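# Run roller feed, rack two timbers, stop machine

## Task

Two timbers sit side by side in a stopped powered roller feed, nearly through, with only their ends still held by the rollers. Pressing the green button starts the feed and it keeps running until the red button is pressed. Get each timber lying in both hooks of the rack next to the outfeed, with neither timber resting on the other, and finish with the feed stopped.

## Robot and tools

Robots: three identical i2rt Big YAM arms named arm1, arm2 and arm3. Each has six joints, a two-finger gripper and a wrist camera (arm1_cam_wrist, arm2_cam_wrist, arm3_cam_wrist). Room cameras: cam_button, cam_end, cam_end2, cam_over, cam_side. Reach is roughly 1.0 m from the joint1 axis. Feet in the scene frame (metres, quaternion w,x,y,z); each foot faces its own +x: arm1 at (-0.142, +0.806, +0.874) quat (+0.746, -0.004, -0.004, -0.666); arm2 at (+1.110, -0.719, +0.712) quat (+0.623, -0.004, -0.007, +0.782); arm3 at (-0.225, -0.825, +0.863) quat (+0.745, +0.004, -0.004, +0.667).

Frame: a single scene frame, origin on the floor, +z up. The reported hand point lies between the finger pads, about 1 cm behind the tips. The fingers extend along the hand's +z and open and close along its y. The printed hand position may be off, more so when the arm is stretched. hand_target is where the hand would be at the joint targets currently held; under load it may stop short.

Joints (radians, absolute): joint1_rad -2.879..2.879 (rotates the arm about its foot, positive counter-clockwise seen from above, 0 along the foot's +x); joint2_rad 0..3.141 (shoulder, 0 = upper arm level pointing back, positive raises it then brings it forward); joint3_rad 0..3.019 (elbow, 0 = folded, positive opens); joint4_rad -1.692..1.57 (hand pitch, positive tips fingers up); joint5_rad -1.57..1.57 (hand yaw, positive to the arm's right); joint6_rad -2.094..2.094 (hand roll, positive clockwise seen from behind). gripper_m 0..0.093 metres, the absolute gap between fingertips; each finger pad squeezes about 50-64 N at its limit. Done tolerances: ±0.045, ±0.14, ±0.09, ±0.055, ±0.03, ±0.035, ±0.003.

Tool move: every argument is optional. Keys arm1, arm2, arm3 each take that robot's own object; a robot you omit receives nothing new. Inside, use "joints" (a dict of absolute targets by joint name), or "target" (a list of 7 numbers [x, y, z, qw, qx, qy, qz]: an absolute hand pose in the scene frame, metres, laid out as the hand line prints it), or both. With "target", "joints" may contain only gripper_m. "speed" (0.002..0.5 m/s, default 0.25; rotation capped at twice that in rad/s) only goes with "target". "min_time_s" (0.1..8 s) sits next to "joints" and sets a minimum duration for that robot's joint motions. "cameras" is a list of camera names or ["all"]; [] shows none; leaving it out shows all only for an empty move. A target hand moves in a straight line from hand_target; all hand paths in one call finish together, paced by the slowest, lasting 0.5-10 s, with any action capped at 15 s. Per control step the path is clipped to 100 mm and 20 degrees from the measured hand, then solved by damped IK, putting position first. Expect errors of a centimetre or more, overshoot of speed near full stretch, and no slowing for obstacles or other arms. An unknown key makes the call invalid; a value out of range gets it refused, and a refusal (or a stop) skips the remaining move, wait and finished_scene calls in that reply.

Results: per-robot state (joint_positions, Joint velocities in rad/s and m/s, torques in N m, positive toward increasing joint value, joints 3 and 4 wrapping at ±28), hand and hand_target, joint_status and hand_status, a line such as "move: arm1 done; arm2 time_out", a "pictures" line giving image order, and "as last shown" for robots not commanded. Status words: off_target (stopped short, possibly still pushing); time_out (the arm keeps pushing toward a target near where it stalled; resend the reported position to relieve it); not_followed, "joint command not followed" or "pose unreachable" (a self/arm collision check held it back, though the gripper command still runs). on_its_own lists uncommanded behaviour; "held at" shows a target, not a reading. An empty move returns the full state, the images and the scene number.

wait: seconds 0..10, optional cameras; sends no command. zoom_image: camera name and region [x0, y0, x1, y1] in pixels of that camera's latest image (672x504), at most 504 by 504. finished_scene: scene = the current scene number; call nothing after it in that reply.

Grip readings: gripped firmly, gripper_m shows up to 0.005 narrower (or up to 0.002 wider) than the part; closed on nothing, 0.000-0.003. Full force is reached about 0.005 below the first-contact reading. Release by commanding well above the reading.

Suggested order: look with cam_over, cam_side and cam_button; press green with one fingertip to run the feed; catch and carry each timber as it leaves the rollers; press red; lower each timber into both rack hooks apart from the other; confirm on cameras and that the feed is stopped.

Avoid: arms pressing on each other or one gripper closing on another arm's fingers; knocking anything out of the work area or letting timber drop far; releasing a moving part; slamming fixed objects; sustained pushing or stretched holds that heat motors (MOTOR HOT at 85 °C, the arm collapses at 100 °C and later reports limit_stop_at_motor_heat, so resend targets). Time keeps running while you think, and arms hold their last command.

Each tool is called after "Call:" as name([rows], argument=value, ...), one row to a line, values as JSON.

## Session

Call:
move()

Scene clock: 0.00 s.
Joint torques (N m): no reading
Heat: arm1: hottest joint1_rad 23 °C; arm2: hottest joint3_rad 22 °C; arm3: hottest joint2_rad 22 °C.
Joint velocities: within noise
arm1.joint_positions: joint1_rad=-0.792 joint2_rad=+0.591 joint3_rad=+1.353 joint4_rad=-1.540 joint5_rad=-0.284 joint6_rad=-0.232 gripper_m=+0.09396
arm1.joint_status: not commanded
arm1.hand: x=-0.2259 y=+0.6317 z=+1.3681 quat_wxyz=(-0.252, -0.742, -0.531, +0.322) (m; scene frame)
arm1.hand_target: x=-0.2248 y=+0.6331 z=+1.3776 quat_wxyz=(-0.255, -0.738, -0.530, +0.332) (m; scene frame)
arm1.hand_status: not commanded
arm2.joint_positions: joint1_rad=+0.174 joint2_rad=+0.596 joint3_rad=+1.398 joint4_rad=-1.492 joint5_rad=-0.215 joint6_rad=-0.742 gripper_m=+0.09396
arm2.joint_status: not commanded
arm2.hand: x=+0.9917 y=-0.5514 z=+1.2298 quat_wxyz=(-0.294, +0.890, -0.145, -0.318) (m; scene frame)
arm2.hand_target: x=+0.9922 y=-0.5532 z=+1.2409 quat_wxyz=(-0.304, +0.884, -0.142, -0.324) (m; scene frame)
arm2.hand_status: not commanded
arm3.joint_positions: joint1_rad=-0.151 joint2_rad=+0.603 joint3_rad=+1.486 joint4_rad=-1.464 joint5_rad=+0.148 joint6_rad=-0.406 gripper_m=+0.09396
arm3.joint_status: not commanded
arm3.hand: x=-0.1490 y=-0.6490 z=+1.4265 quat_wxyz=(-0.459, +0.638, -0.600, -0.152) (m; scene frame)
arm3.hand_target: x=-0.1498 y=-0.6521 z=+1.4353 quat_wxyz=(-0.468, +0.633, -0.597, -0.156) (m; scene frame)
arm3.hand_status: not commanded
pictures: arm1_cam_wrist, arm2_cam_wrist, arm3_cam_wrist, cam_button, cam_end, cam_end2, cam_over, cam_side

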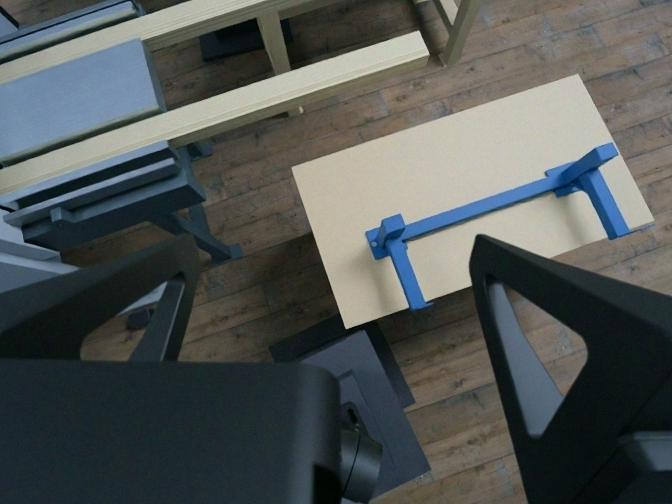

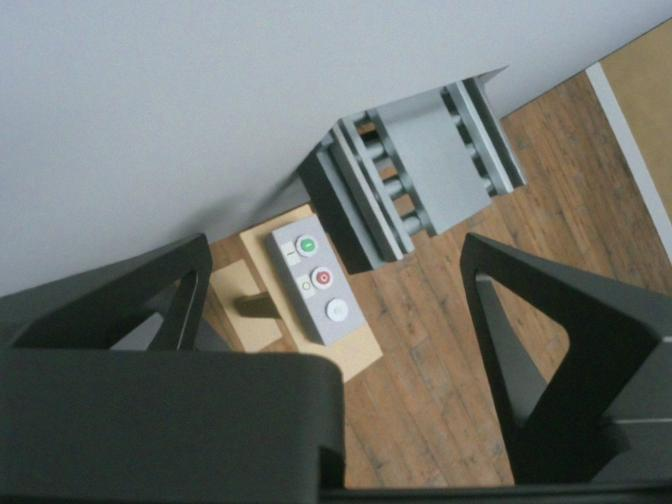

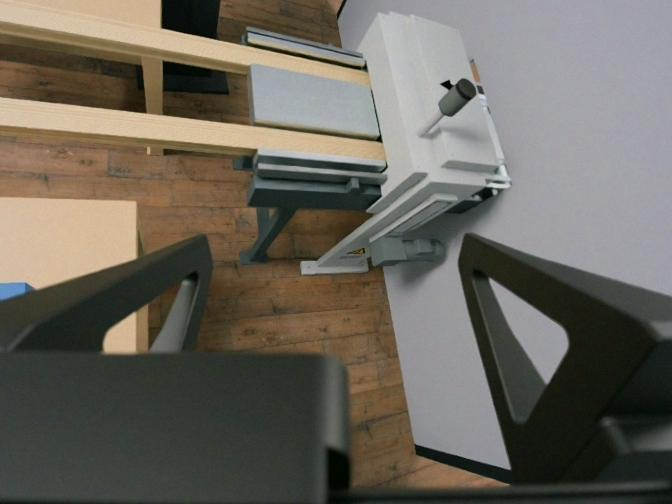

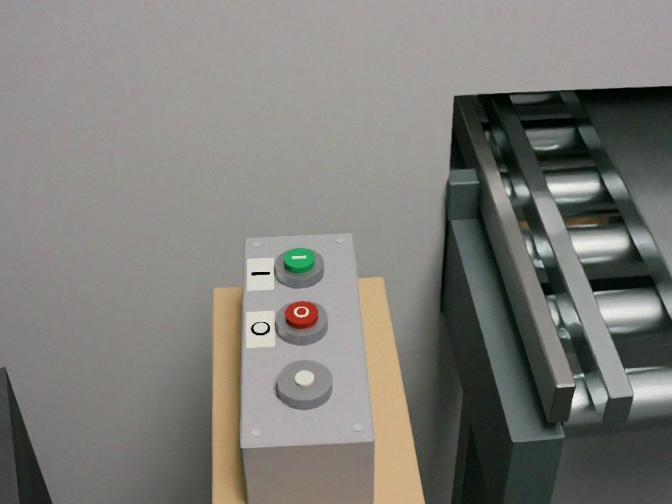

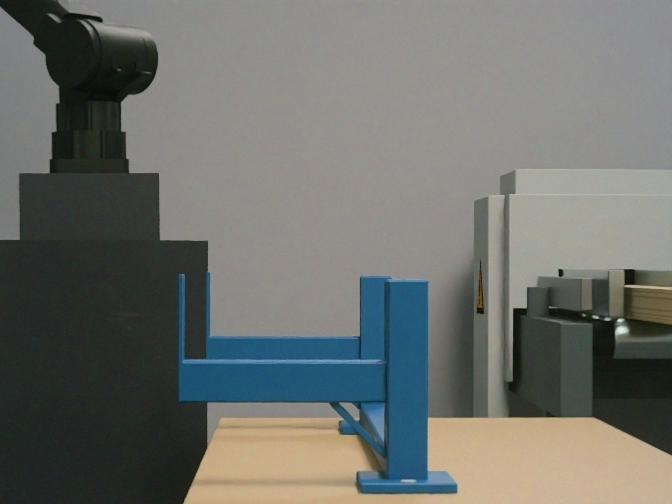

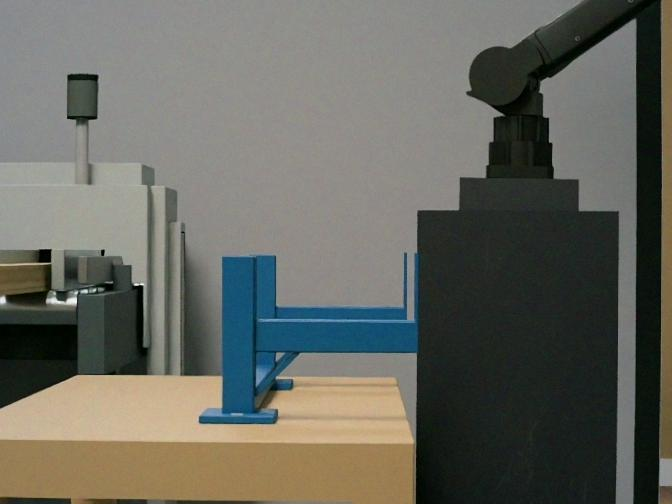

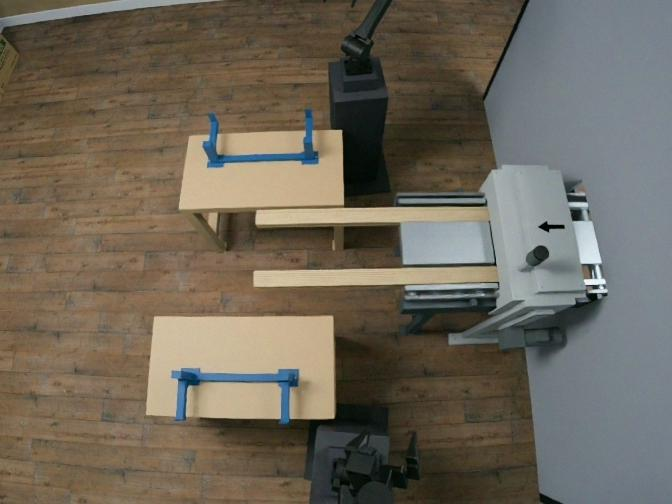

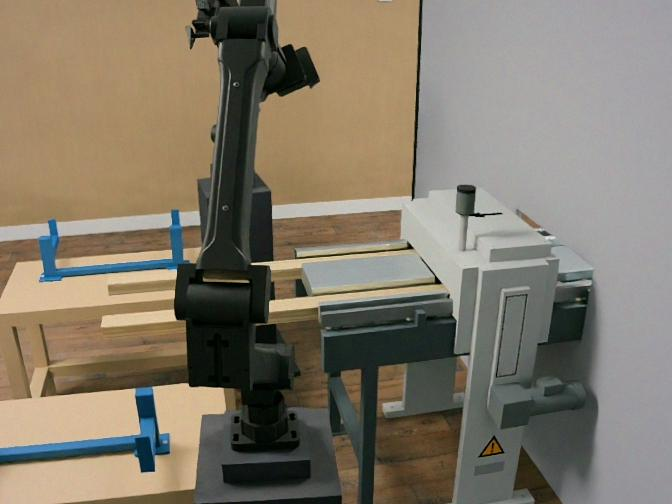

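Call:
move(arm1={"target":[-0.25,0.3,1.25,0,1,0,0]}, arm3={"target":[-0.25,-0.25,1.25,0,1,0,0]}, cameras=["all"])

Scene clock: 83.30 s.
Joint torques (N m): arm1=[-0.38 -12.45 14.48 0.09 -0.1 0.07] | arm2=[-2.2 2.55 8.49 1.63 -0.12 0.18] | arm3=[-1.03 -12.81 12.66 0.61 -0.06 -0.09]
Heat: arm1: hottest joint3_rad 25 °C; arm2: hottest joint3_rad 26 °C; arm3: hottest joint3_rad 31 °C.
move: arm1 off_target; arm3 off_target
Joint velocities: within noise
arm1.joint_positions: joint1_rad=-0.309 joint2_rad=+1.616 joint3_rad=+1.871 joint4_rad=-1.672 joint5_rad=+0.007 joint6_rad=+1.355 gripper_m=+0.09396
arm1.joint_status: not commanded
arm1.hand: x=-0.2442 y=+0.3066 z=+1.2369 quat_wxyz=(-0.081, -0.997, -0.009, +0.019) (m; scene frame)
arm1.hand_target: x=-0.2499 y=+0.3006 z=+1.2492 quat_wxyz=(-0.093, -0.996, +0.000, +0.020) (m; scene frame)
arm1.hand_status: off_target (0.016 m and 9.6 deg from the pose sent, 0.353 m and 84.2 deg at the start; a joint's target at an end of its range on 63 of 136 steps)
arm2: as last shown
arm3.joint_positions: joint1_rad=+0.145 joint2_rad=+1.762 joint3_rad=+2.079 joint4_rad=-1.689 joint5_rad=-0.005 joint6_rad=-1.516 gripper_m=+0.09396
arm3.joint_status: not commanded
arm3.hand: x=-0.2454 y=-0.2577 z=+1.2351 quat_wxyz=(-0.105, +0.994, -0.010, -0.007) (m; scene frame)
arm3.hand_target: x=-0.2501 y=-0.2509 z=+1.2490 quat_wxyz=(-0.120, +0.993, -0.001, -0.006) (m; scene frame)
arm3.hand_status: off_target (0.017 m and 12.1 deg from the pose sent, 0.448 m and 100.8 deg at the start; a joint's target at an end of its range on 54 of 136 steps)
pictures: arm1_cam_wrist, arm2_cam_wrist, arm3_cam_wrist, cam_button, cam_end, cam_end2, cam_over, cam_side

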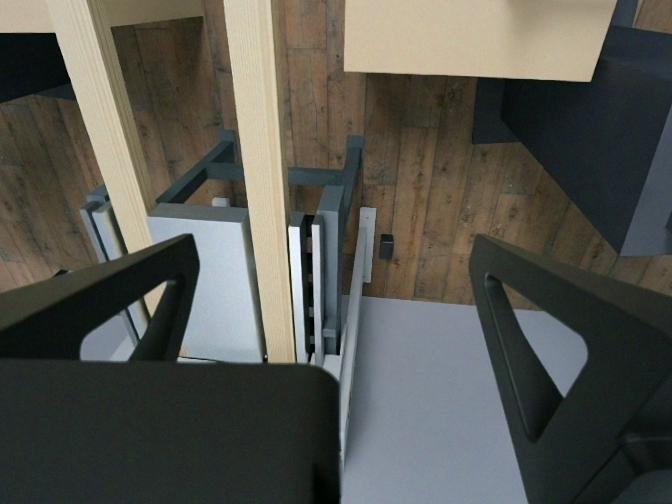

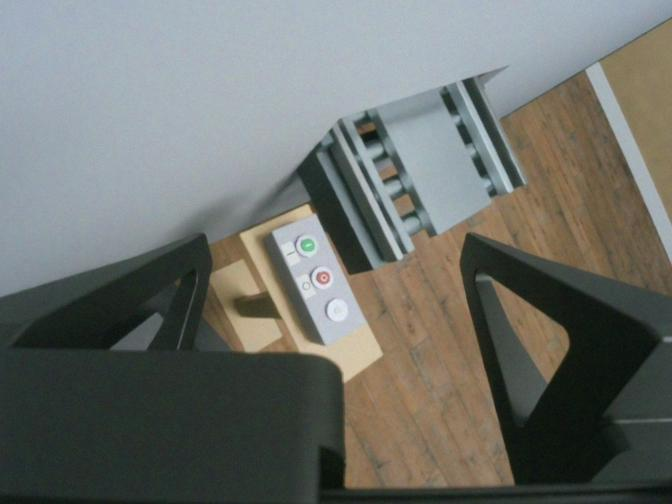

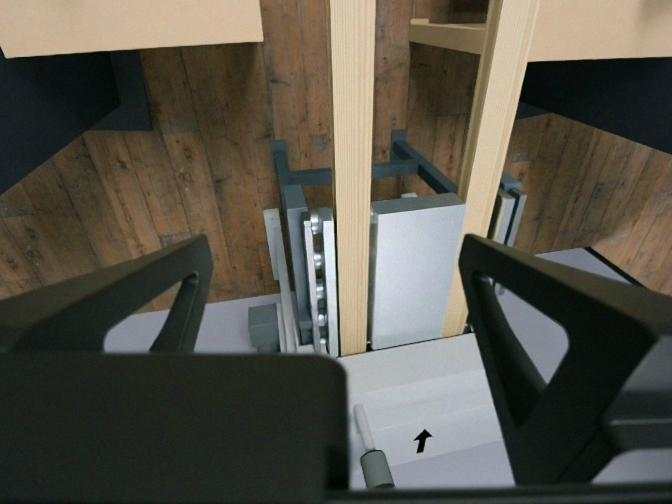

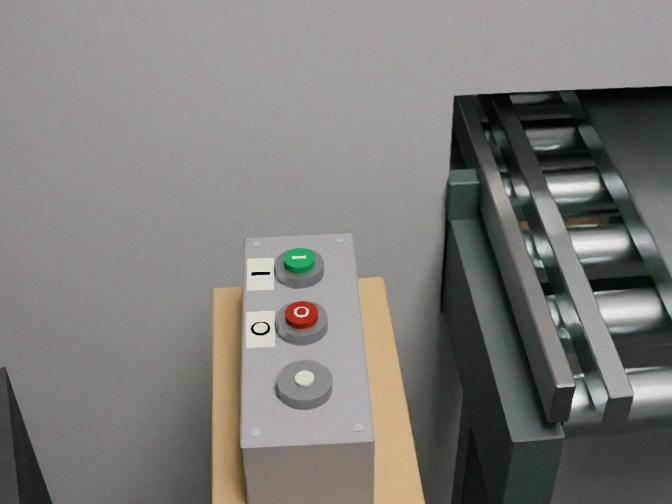

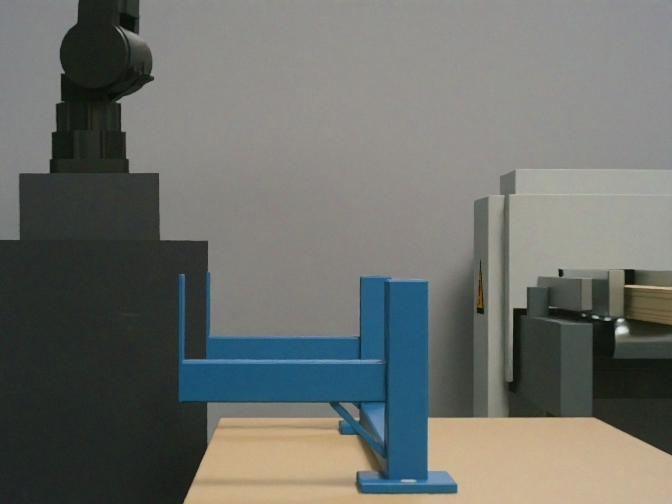

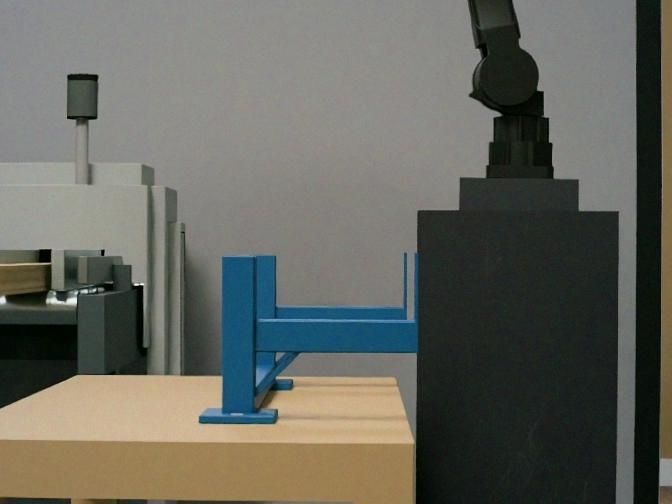

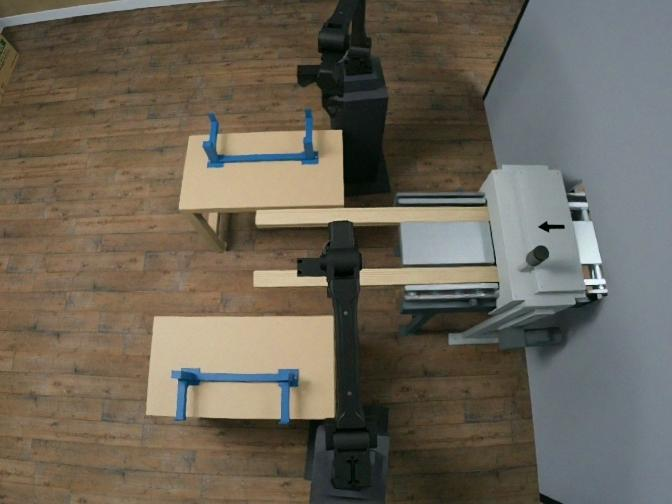

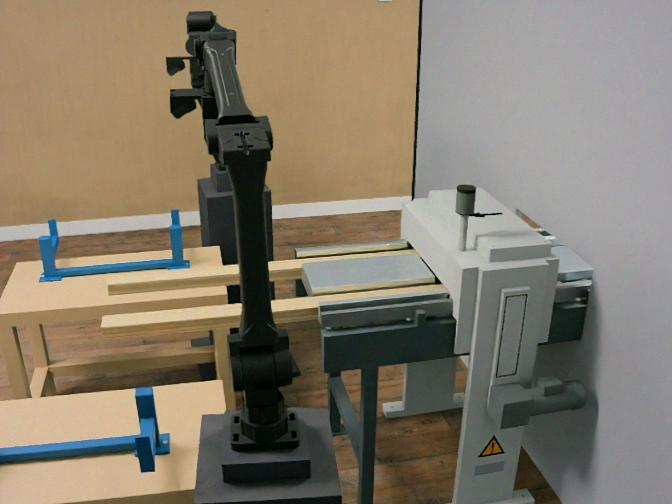

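Call:
move(arm1={"target":[-0.25,0.19,1.09,0,1,0,0]}, arm3={"target":[-0.25,-0.17,1.09,0,1,0,0]}, cameras=["arm1_cam_wrist","arm3_cam_wrist","cam_over","cam_side","cam_end","cam_end2"])

Scene clock: 117.30 s.
Joint torques (N m): arm1=[1.73 -18.37 14.28 -0.29 -0.08 0.07] | arm2=[-2.14 2.55 8.49 1.65 -0.12 0.17] | arm3=[-1.55 -17.26 12.56 0.23 -0.07 -0.06]
Heat: arm1: hottest joint3_rad 31 °C; arm2: hottest joint3_rad 27 °C; arm3: hottest joint3_rad 34 °C.
move: arm1 off_target; arm3 off_target
Joint velocities: within noise
arm1.joint_positions: joint1_rad=-0.292 joint2_rad=+2.012 joint3_rad=+2.021 joint4_rad=-1.613 joint5_rad=+0.006 joint6_rad=+1.391 gripper_m=+0.09396
arm1.joint_status: not commanded
arm1.hand: x=-0.2539 y=+0.2003 z=+1.0799 quat_wxyz=(+0.011, -1.000, +0.000, -0.001) (m; scene frame)
arm1.hand_target: x=-0.2499 y=+0.1906 z=+1.0900 quat_wxyz=(+0.000, -1.000, +0.000, +0.000) (m; scene frame)
arm1.hand_status: off_target (0.015 m and 1.3 deg from the pose sent, 0.188 m and 9.5 deg at the start)
arm2: as last shown
arm3.joint_positions: joint1_rad=+0.145 joint2_rad=+2.111 joint3_rad=+2.201 joint4_rad=-1.690 joint5_rad=-0.004 joint6_rad=-1.523 gripper_m=+0.09396
arm3.joint_status: not commanded
arm3.hand: x=-0.2477 y=-0.1799 z=+1.0773 quat_wxyz=(+0.009, +1.000, -0.007, -0.001) (m; scene frame)
arm3.hand_target: x=-0.2501 y=-0.1708 z=+1.0898 quat_wxyz=(-0.007, +1.000, +0.000, +0.000) (m; scene frame)
arm3.hand_status: off_target (0.016 m and 1.3 deg from the pose sent, 0.170 m and 12.1 deg at the start; a joint's target at an end of its range on 26 of 52 steps)
pictures: arm1_cam_wrist, arm3_cam_wrist, cam_end, cam_end2, cam_over, cam_side

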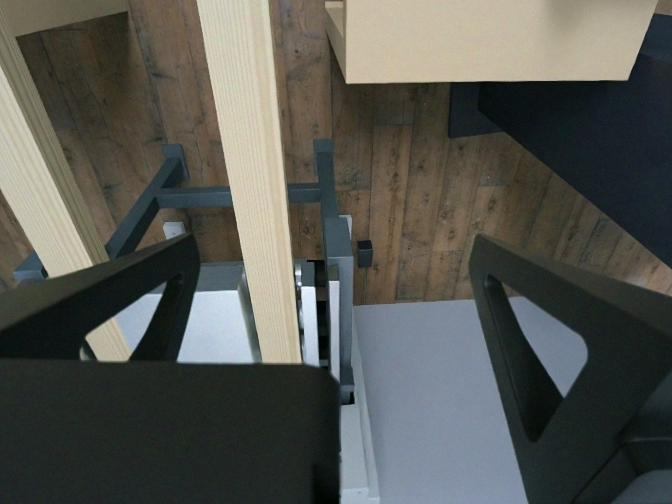

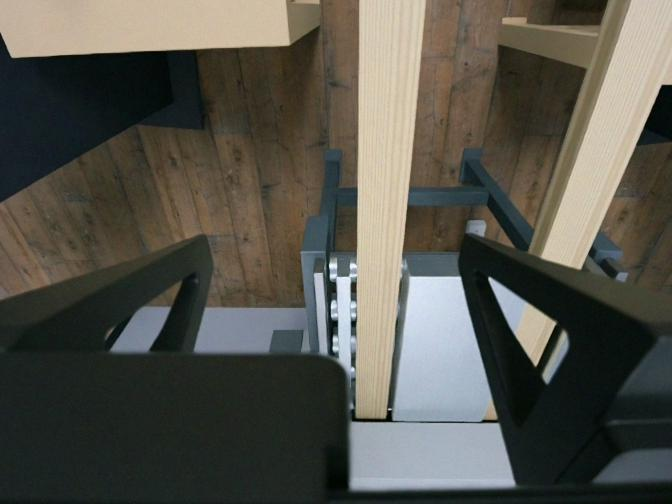

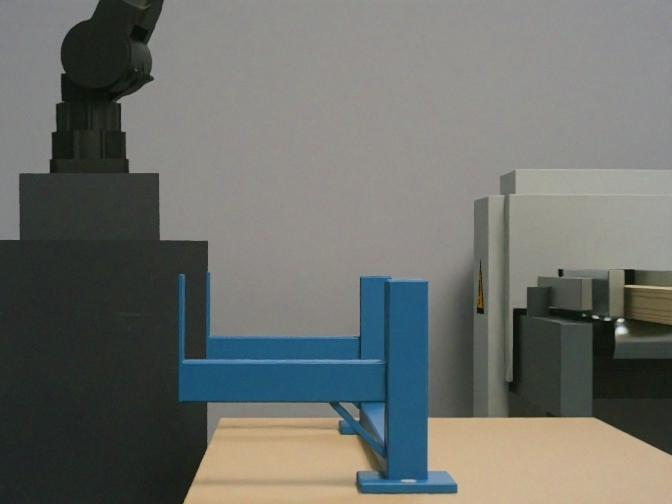

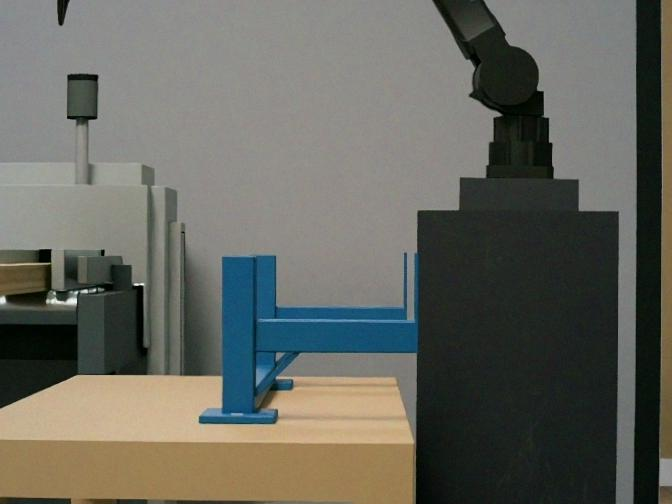

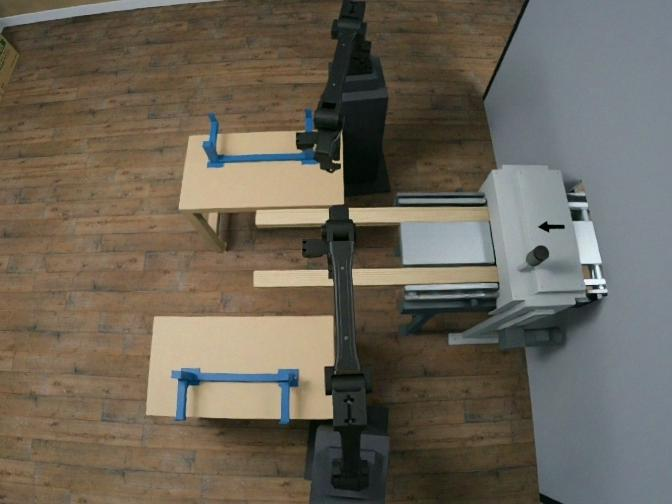

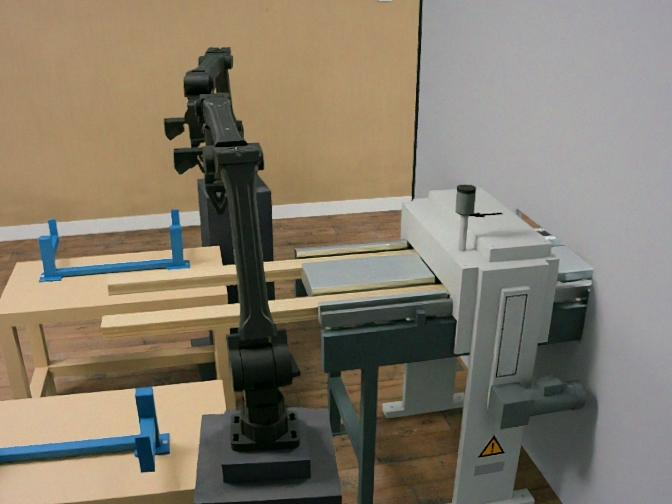

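Call:
move(arm1={"target":[-0.25,0.13,0.93,0,1,0,0]}, arm3={"target":[-0.25,-0.13,0.93,0,1,0,0]}, cameras=["arm1_cam_wrist","arm3_cam_wrist","cam_over","cam_side"])

Scene clock: 155.27 s.
Joint torques (N m): arm1=[1.2 -21.6 13.67 0.47 -0.09 0.08] | arm2=[-2.2 2.55 8.49 1.65 -0.12 0.17] | arm3=[-1.61 -19.31 10.41 0.83 -0.07 -0.06]
Heat: arm1: hottest joint3_rad 30 °C; arm2: hottest joint3_rad 28 °C; arm3: hottest joint3_rad 36 °C.
move: arm1 off_target; arm3 done
Joint velocities: within noise
arm1.joint_positions: joint1_rad=-0.279 joint2_rad=+2.256 joint3_rad=+1.996 joint4_rad=-1.371 joint5_rad=+0.006 joint6_rad=+1.406 gripper_m=+0.09396
arm1.joint_status: not commanded
arm1.hand: x=-0.2535 y=+0.1479 z=+0.9166 quat_wxyz=(+0.024, -1.000, +0.000, -0.003) (m; scene frame)
arm1.hand_target: x=-0.2499 y=+0.1309 z=+0.9304 quat_wxyz=(+0.000, -1.000, +0.000, +0.000) (m; scene frame)
arm1.hand_status: off_target (0.023 m and 2.8 deg from the pose sent, 0.166 m and 1.3 deg at the start)
arm2: as last shown
arm3.joint_positions: joint1_rad=+0.145 joint2_rad=+2.280 joint3_rad=+2.096 joint4_rad=-1.423 joint5_rad=-0.004 joint6_rad=-1.525 gripper_m=+0.09396
arm3.joint_status: not commanded
arm3.hand: x=-0.2490 y=-0.1397 z=+0.9272 quat_wxyz=(+0.012, +1.000, -0.006, -0.001) (m; scene frame)
arm3.hand_target: x=-0.2501 y=-0.1303 z=+0.9300 quat_wxyz=(+0.000, +1.000, +0.000, +0.000) (m; scene frame)
arm3.hand_status: done (0.010 m and 1.5 deg from the pose sent, 0.156 m and 1.3 deg at the start)
pictures: arm1_cam_wrist, arm3_cam_wrist, cam_over, cam_side

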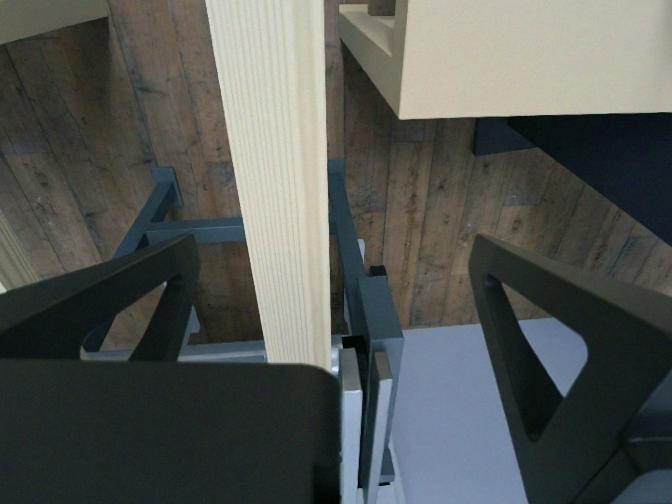

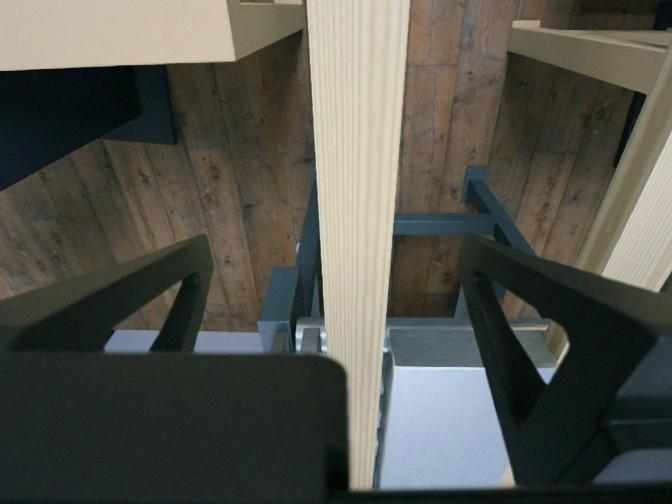

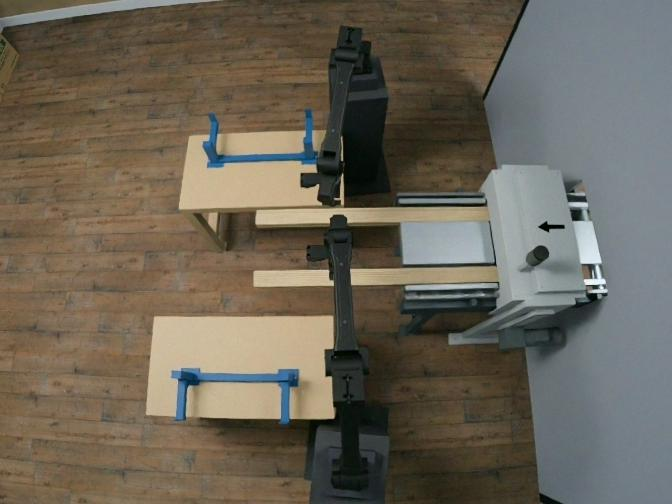

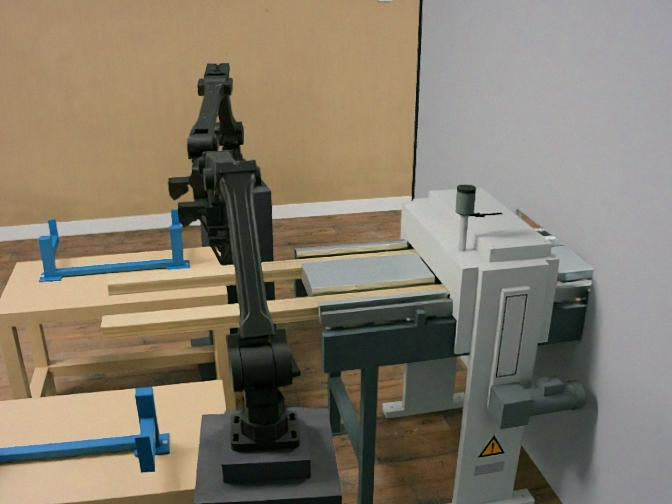

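Call:
move(arm1={"target":[-0.08,0.108,0.82,0,1,0,0]}, arm3={"target":[-0.08,-0.112,0.82,0,1,0,0]}, arm2={"target":[0.97,-0.34,1.05,0,0.7071,-0.7071,0],"joints":{"gripper_m":0.0}}, cameras=["all"])

Scene clock: 214.10 s.
Joint torques (N m): arm1=[1.14 -20.89 12.72 0.53 -0.09 0.09] | arm2=[-3.19 -10.17 12.53 -0.24 -0.06 0.25] | arm3=[-2.2 -18.61 12.1 0.72 -0.09 -0.07]
Heat: arm1: hottest joint3_rad 35 °C; arm2: hottest joint3_rad 29 °C; arm3: hottest joint3_rad 38 °C.
move: arm1 off_target; arm2 off_target; arm3 off_target
Joint velocities: within noise
arm1.joint_positions: joint1_rad=-0.029 joint2_rad=+2.389 joint3_rad=+1.984 joint4_rad=-1.201 joint5_rad=+0.003 joint6_rad=+1.652 gripper_m=+0.09396
arm1.joint_status: not commanded
arm1.hand: x=-0.0849 y=+0.1209 z=+0.8233 quat_wxyz=(+0.011, -1.000, -0.002, +0.002) (m; scene frame)
arm1.hand_target: x=-0.0800 y=+0.1086 z=+0.8203 quat_wxyz=(+0.000, -1.000, +0.000, +0.000) (m; scene frame)
arm1.hand_status: off_target (0.014 m and 1.3 deg from the pose sent, 0.203 m and 2.8 deg at the start)
arm2.joint_positions: joint1_rad=+0.122 joint2_rad=+1.370 joint3_rad=+1.494 joint4_rad=-1.688 joint5_rad=-0.013 joint6_rad=+0.325 gripper_m=+0.00050
arm2.joint_status: all done
arm2.hand: x=+0.9704 y=-0.3514 z=+1.0267 quat_wxyz=(-0.003, +0.715, -0.699, -0.003) (m; scene frame)
arm2.hand_target: x=+0.9704 y=-0.3411 z=+1.0492 quat_wxyz=(-0.012, +0.707, -0.707, -0.025) (m; scene frame)
arm2.hand_status: off_target (0.026 m and 1.4 deg from the pose sent, 0.278 m and 86.0 deg at the start; a joint's target at an end of its range on 36 of 119 steps)
arm3.joint_positions: joint1_rad=-0.084 joint2_rad=+2.456 joint3_rad=+2.140 joint4_rad=-1.293 joint5_rad=+0.000 joint6_rad=-1.761 gripper_m=+0.09396
arm3.joint_status: not commanded
arm3.hand: x=-0.0869 y=-0.1265 z=+0.8222 quat_wxyz=(+0.013, +1.000, -0.002, -0.004) (m; scene frame)
arm3.hand_target: x=-0.0801 y=-0.1128 z=+0.8203 quat_wxyz=(+0.000, +1.000, +0.000, +0.000) (m; scene frame)
arm3.hand_status: off_target (0.016 m and 1.5 deg from the pose sent, 0.202 m and 1.5 deg at the start)
pictures: arm1_cam_wrist, arm2_cam_wrist, arm3_cam_wrist, cam_button, cam_end, cam_end2, cam_over, cam_side

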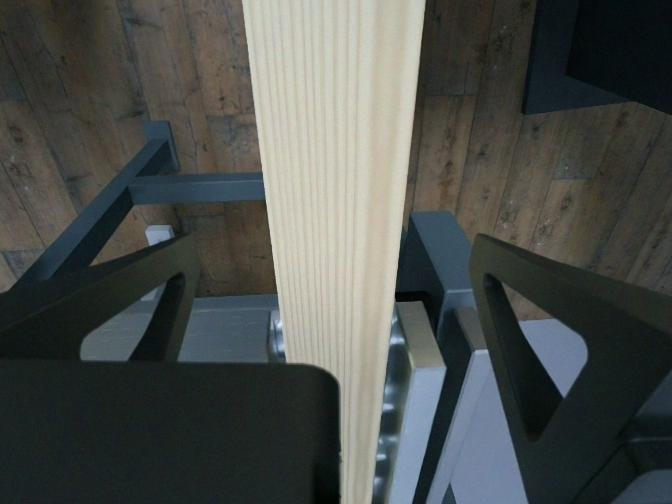

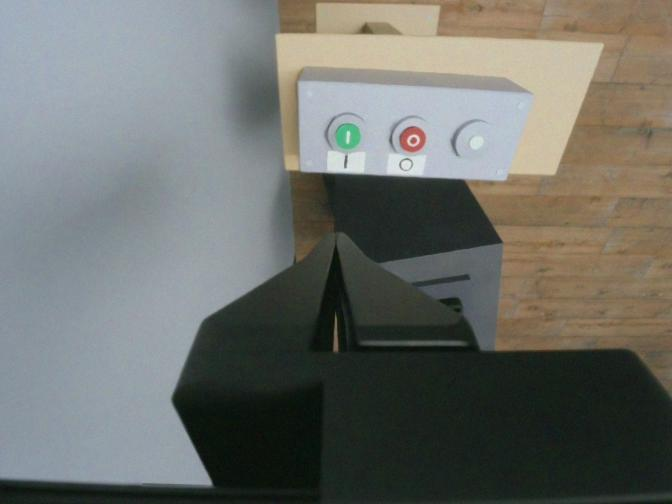

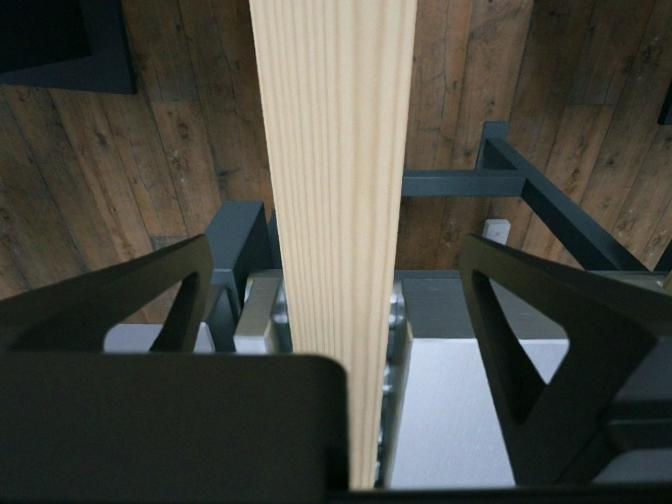

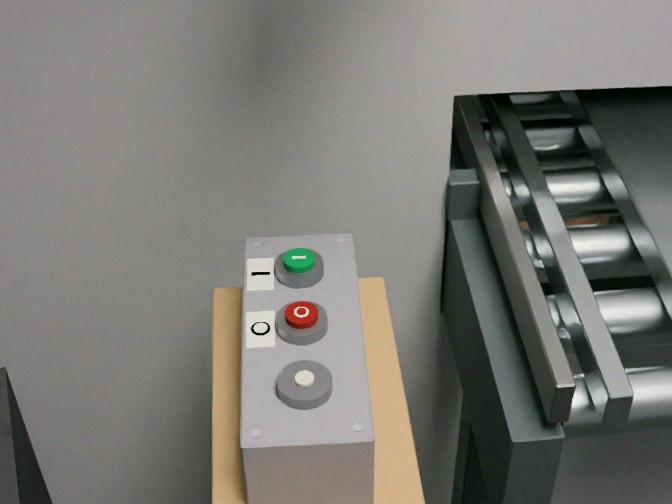

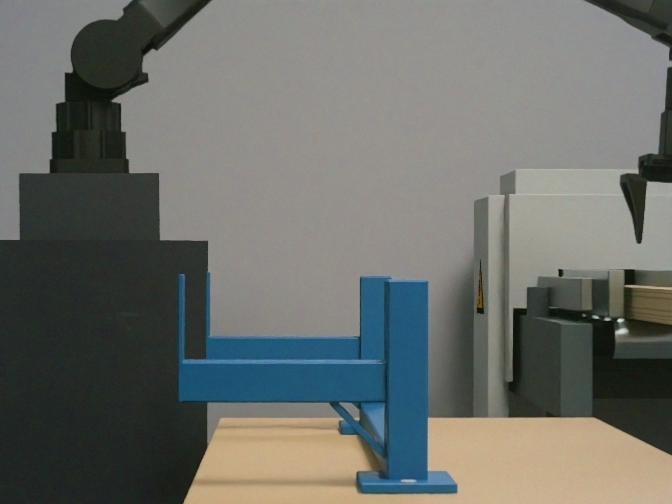

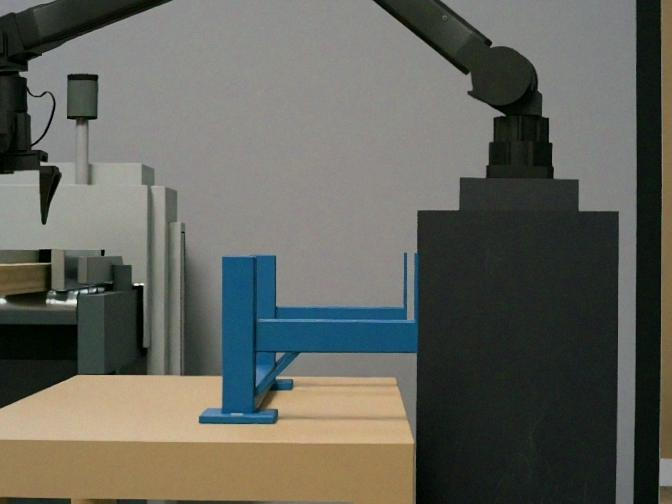

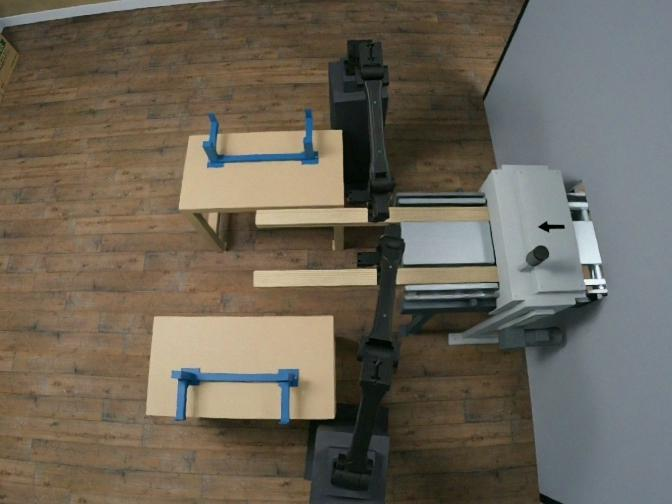

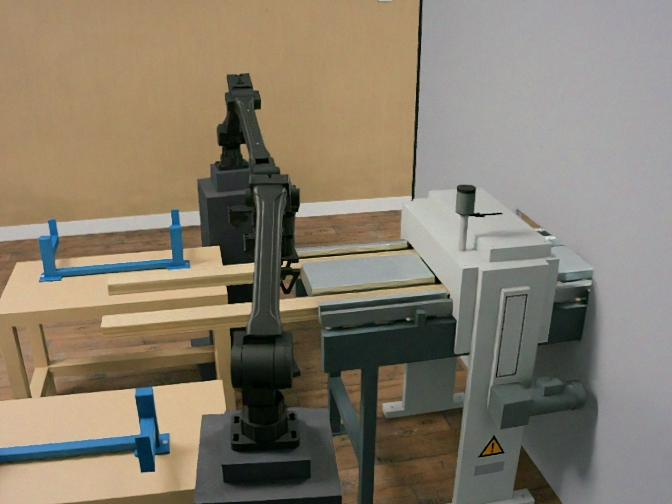

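Call:
move(arm1={"target":[-0.08,0.11,0.72,0,1,0,0],"speed":0.1}, arm3={"target":[-0.08,-0.115,0.72,0,1,0,0],"speed":0.1}, arm2={"target":[0.978,-0.343,0.9,0,0.7071,-0.7071,0]}, cameras=["all"])

Scene clock: 251.53 s.
Joint torques (N m): arm1=[0.79 -21.3 10.24 0.57 -0.07 0.08] | arm2=[-3.31 -10.29 7.24 0.62 -0.06 0.14] | arm3=[-2.26 -16.62 7.88 2.18 -0.11 -0.05]
Heat: arm1: hottest joint3_rad 34 °C; arm2: hottest joint3_rad 33 °C; arm3: hottest joint3_rad 37 °C.
move: arm1 off_target; arm2 done; arm3 off_target
Joint velocities: within noise
arm1.joint_positions: joint1_rad=-0.029 joint2_rad=+2.529 joint3_rad=+1.984 joint4_rad=-1.045 joint5_rad=+0.003 joint6_rad=+1.652 gripper_m=+0.09396
arm1.joint_status: not commanded
arm1.hand: x=-0.0843 y=+0.1140 z=+0.7291 quat_wxyz=(+0.003, -1.000, -0.002, +0.002) (m; scene frame)
arm1.hand_target: x=-0.0800 y=+0.1103 z=+0.7202 quat_wxyz=(+0.000, -1.000, +0.000, +0.000) (m; scene frame)
arm1.hand_status: off_target (0.011 m and 0.4 deg from the pose sent, 0.104 m and 1.3 deg at the start)
arm2.joint_positions: joint1_rad=+0.113 joint2_rad=+1.397 joint3_rad=+1.200 joint4_rad=-1.375 joint5_rad=-0.013 joint6_rad=+0.326 gripper_m=+0.00050
arm2.joint_status: not commanded
arm2.hand: x=+0.9741 y=-0.3455 z=+0.9049 quat_wxyz=(-0.001, +0.712, -0.703, +0.001) (m; scene frame)
arm2.hand_target: x=+0.9779 y=-0.3430 z=+0.9000 quat_wxyz=(+0.000, +0.707, -0.707, +0.000) (m; scene frame)
arm2.hand_status: done (0.007 m and 0.7 deg from the pose sent, 0.127 m and 1.3 deg at the start)
arm3.joint_positions: joint1_rad=-0.084 joint2_rad=+2.536 joint3_rad=+2.140 joint4_rad=-1.166 joint5_rad=+0.000 joint6_rad=-1.761 gripper_m=+0.09396
arm3.joint_status: not commanded
arm3.hand: x=-0.0839 y=-0.1110 z=+0.7666 quat_wxyz=(-0.011, +1.000, -0.002, +0.001) (m; scene frame)
arm3.hand_target: x=-0.0807 y=-0.1181 z=+0.7218 quat_wxyz=(+0.000, +1.000, +0.000, +0.000) (m; scene frame)
arm3.hand_status: off_target (0.047 m and 1.3 deg from the pose sent, 0.103 m and 1.5 deg at the start)
pictures: arm1_cam_wrist, arm2_cam_wrist, arm3_cam_wrist, cam_button, cam_end, cam_end2, cam_over, cam_side

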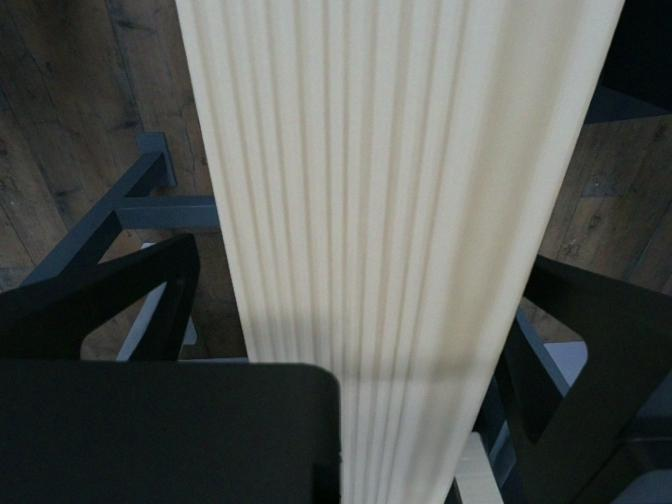

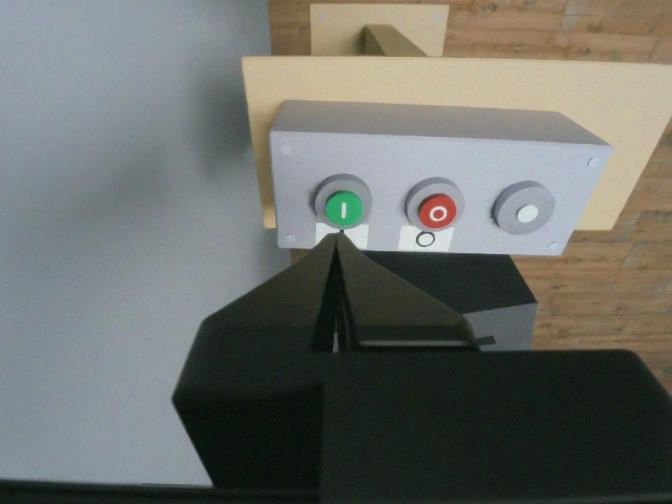

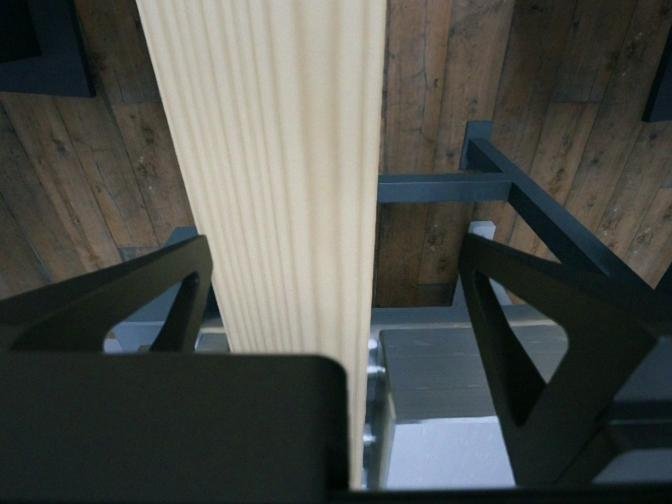

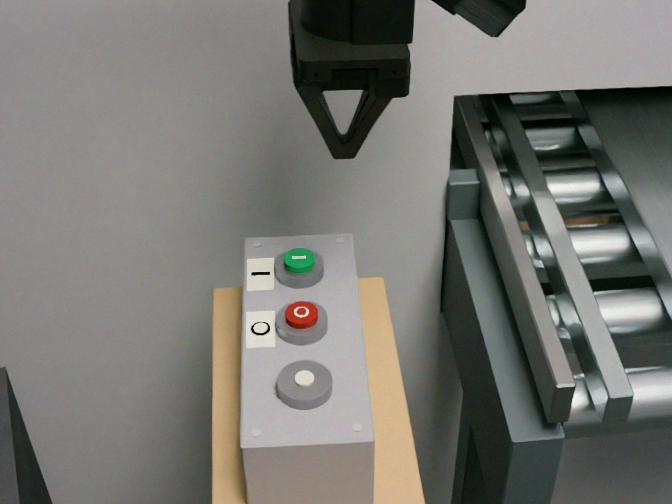

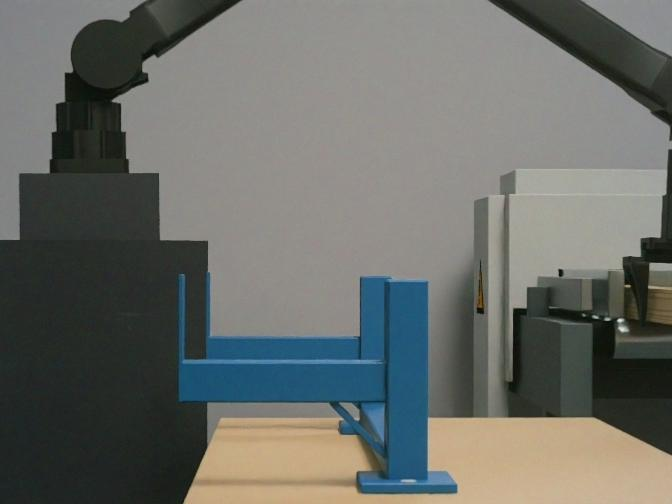

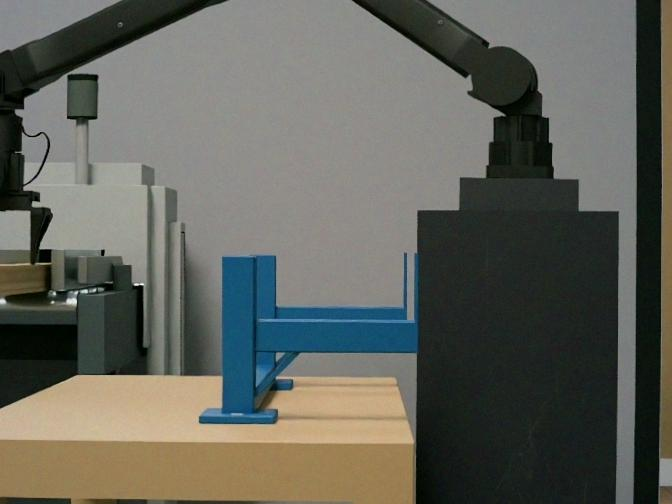

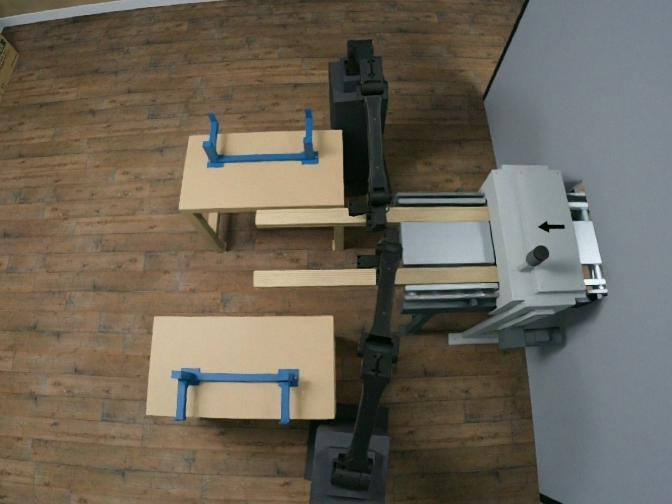

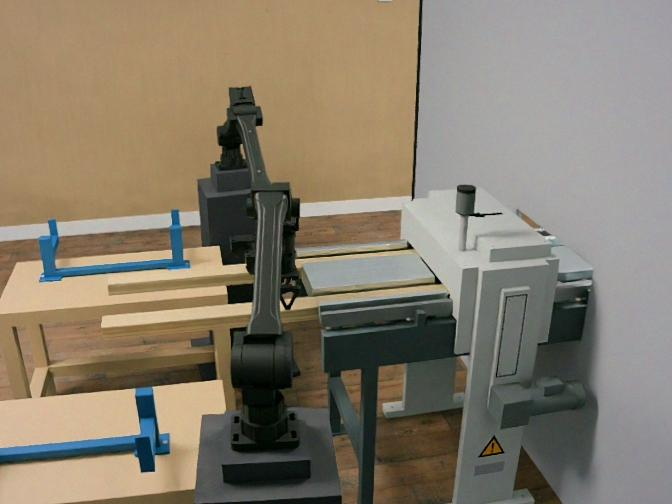

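Call:
zoom_image(camera="cam_end", region=[520, 220, 672, 360])

Call:
zoom_image(camera="arm1_cam_wrist", region=[150, 150, 654, 504])

Call:
zoom_image(camera="cam_over", region=[240, 180, 540, 320])

Scaled by 3.316 from the camera's 672x504 image, which has a finer 960x720 frame.

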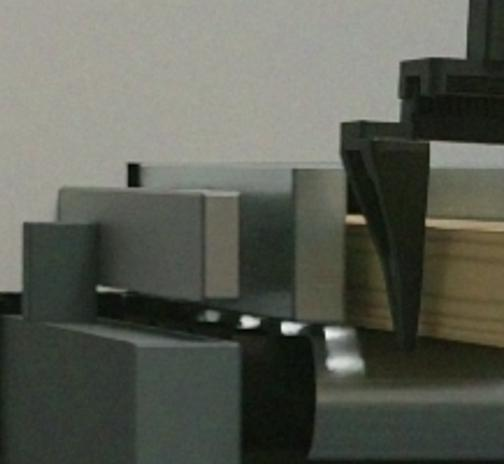

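Scaled by 1.000.

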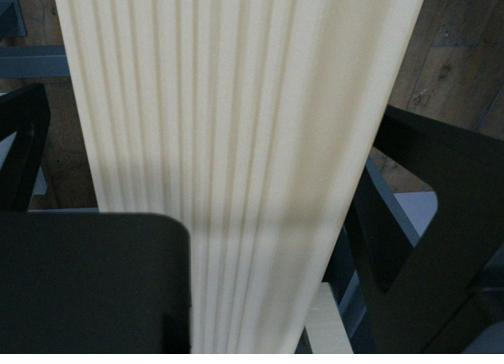

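Scaled by 1.680 from the camera's 672x504 image, which has a finer 960x720 frame.

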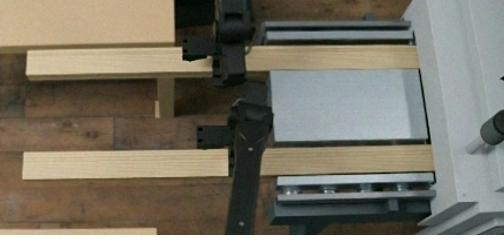

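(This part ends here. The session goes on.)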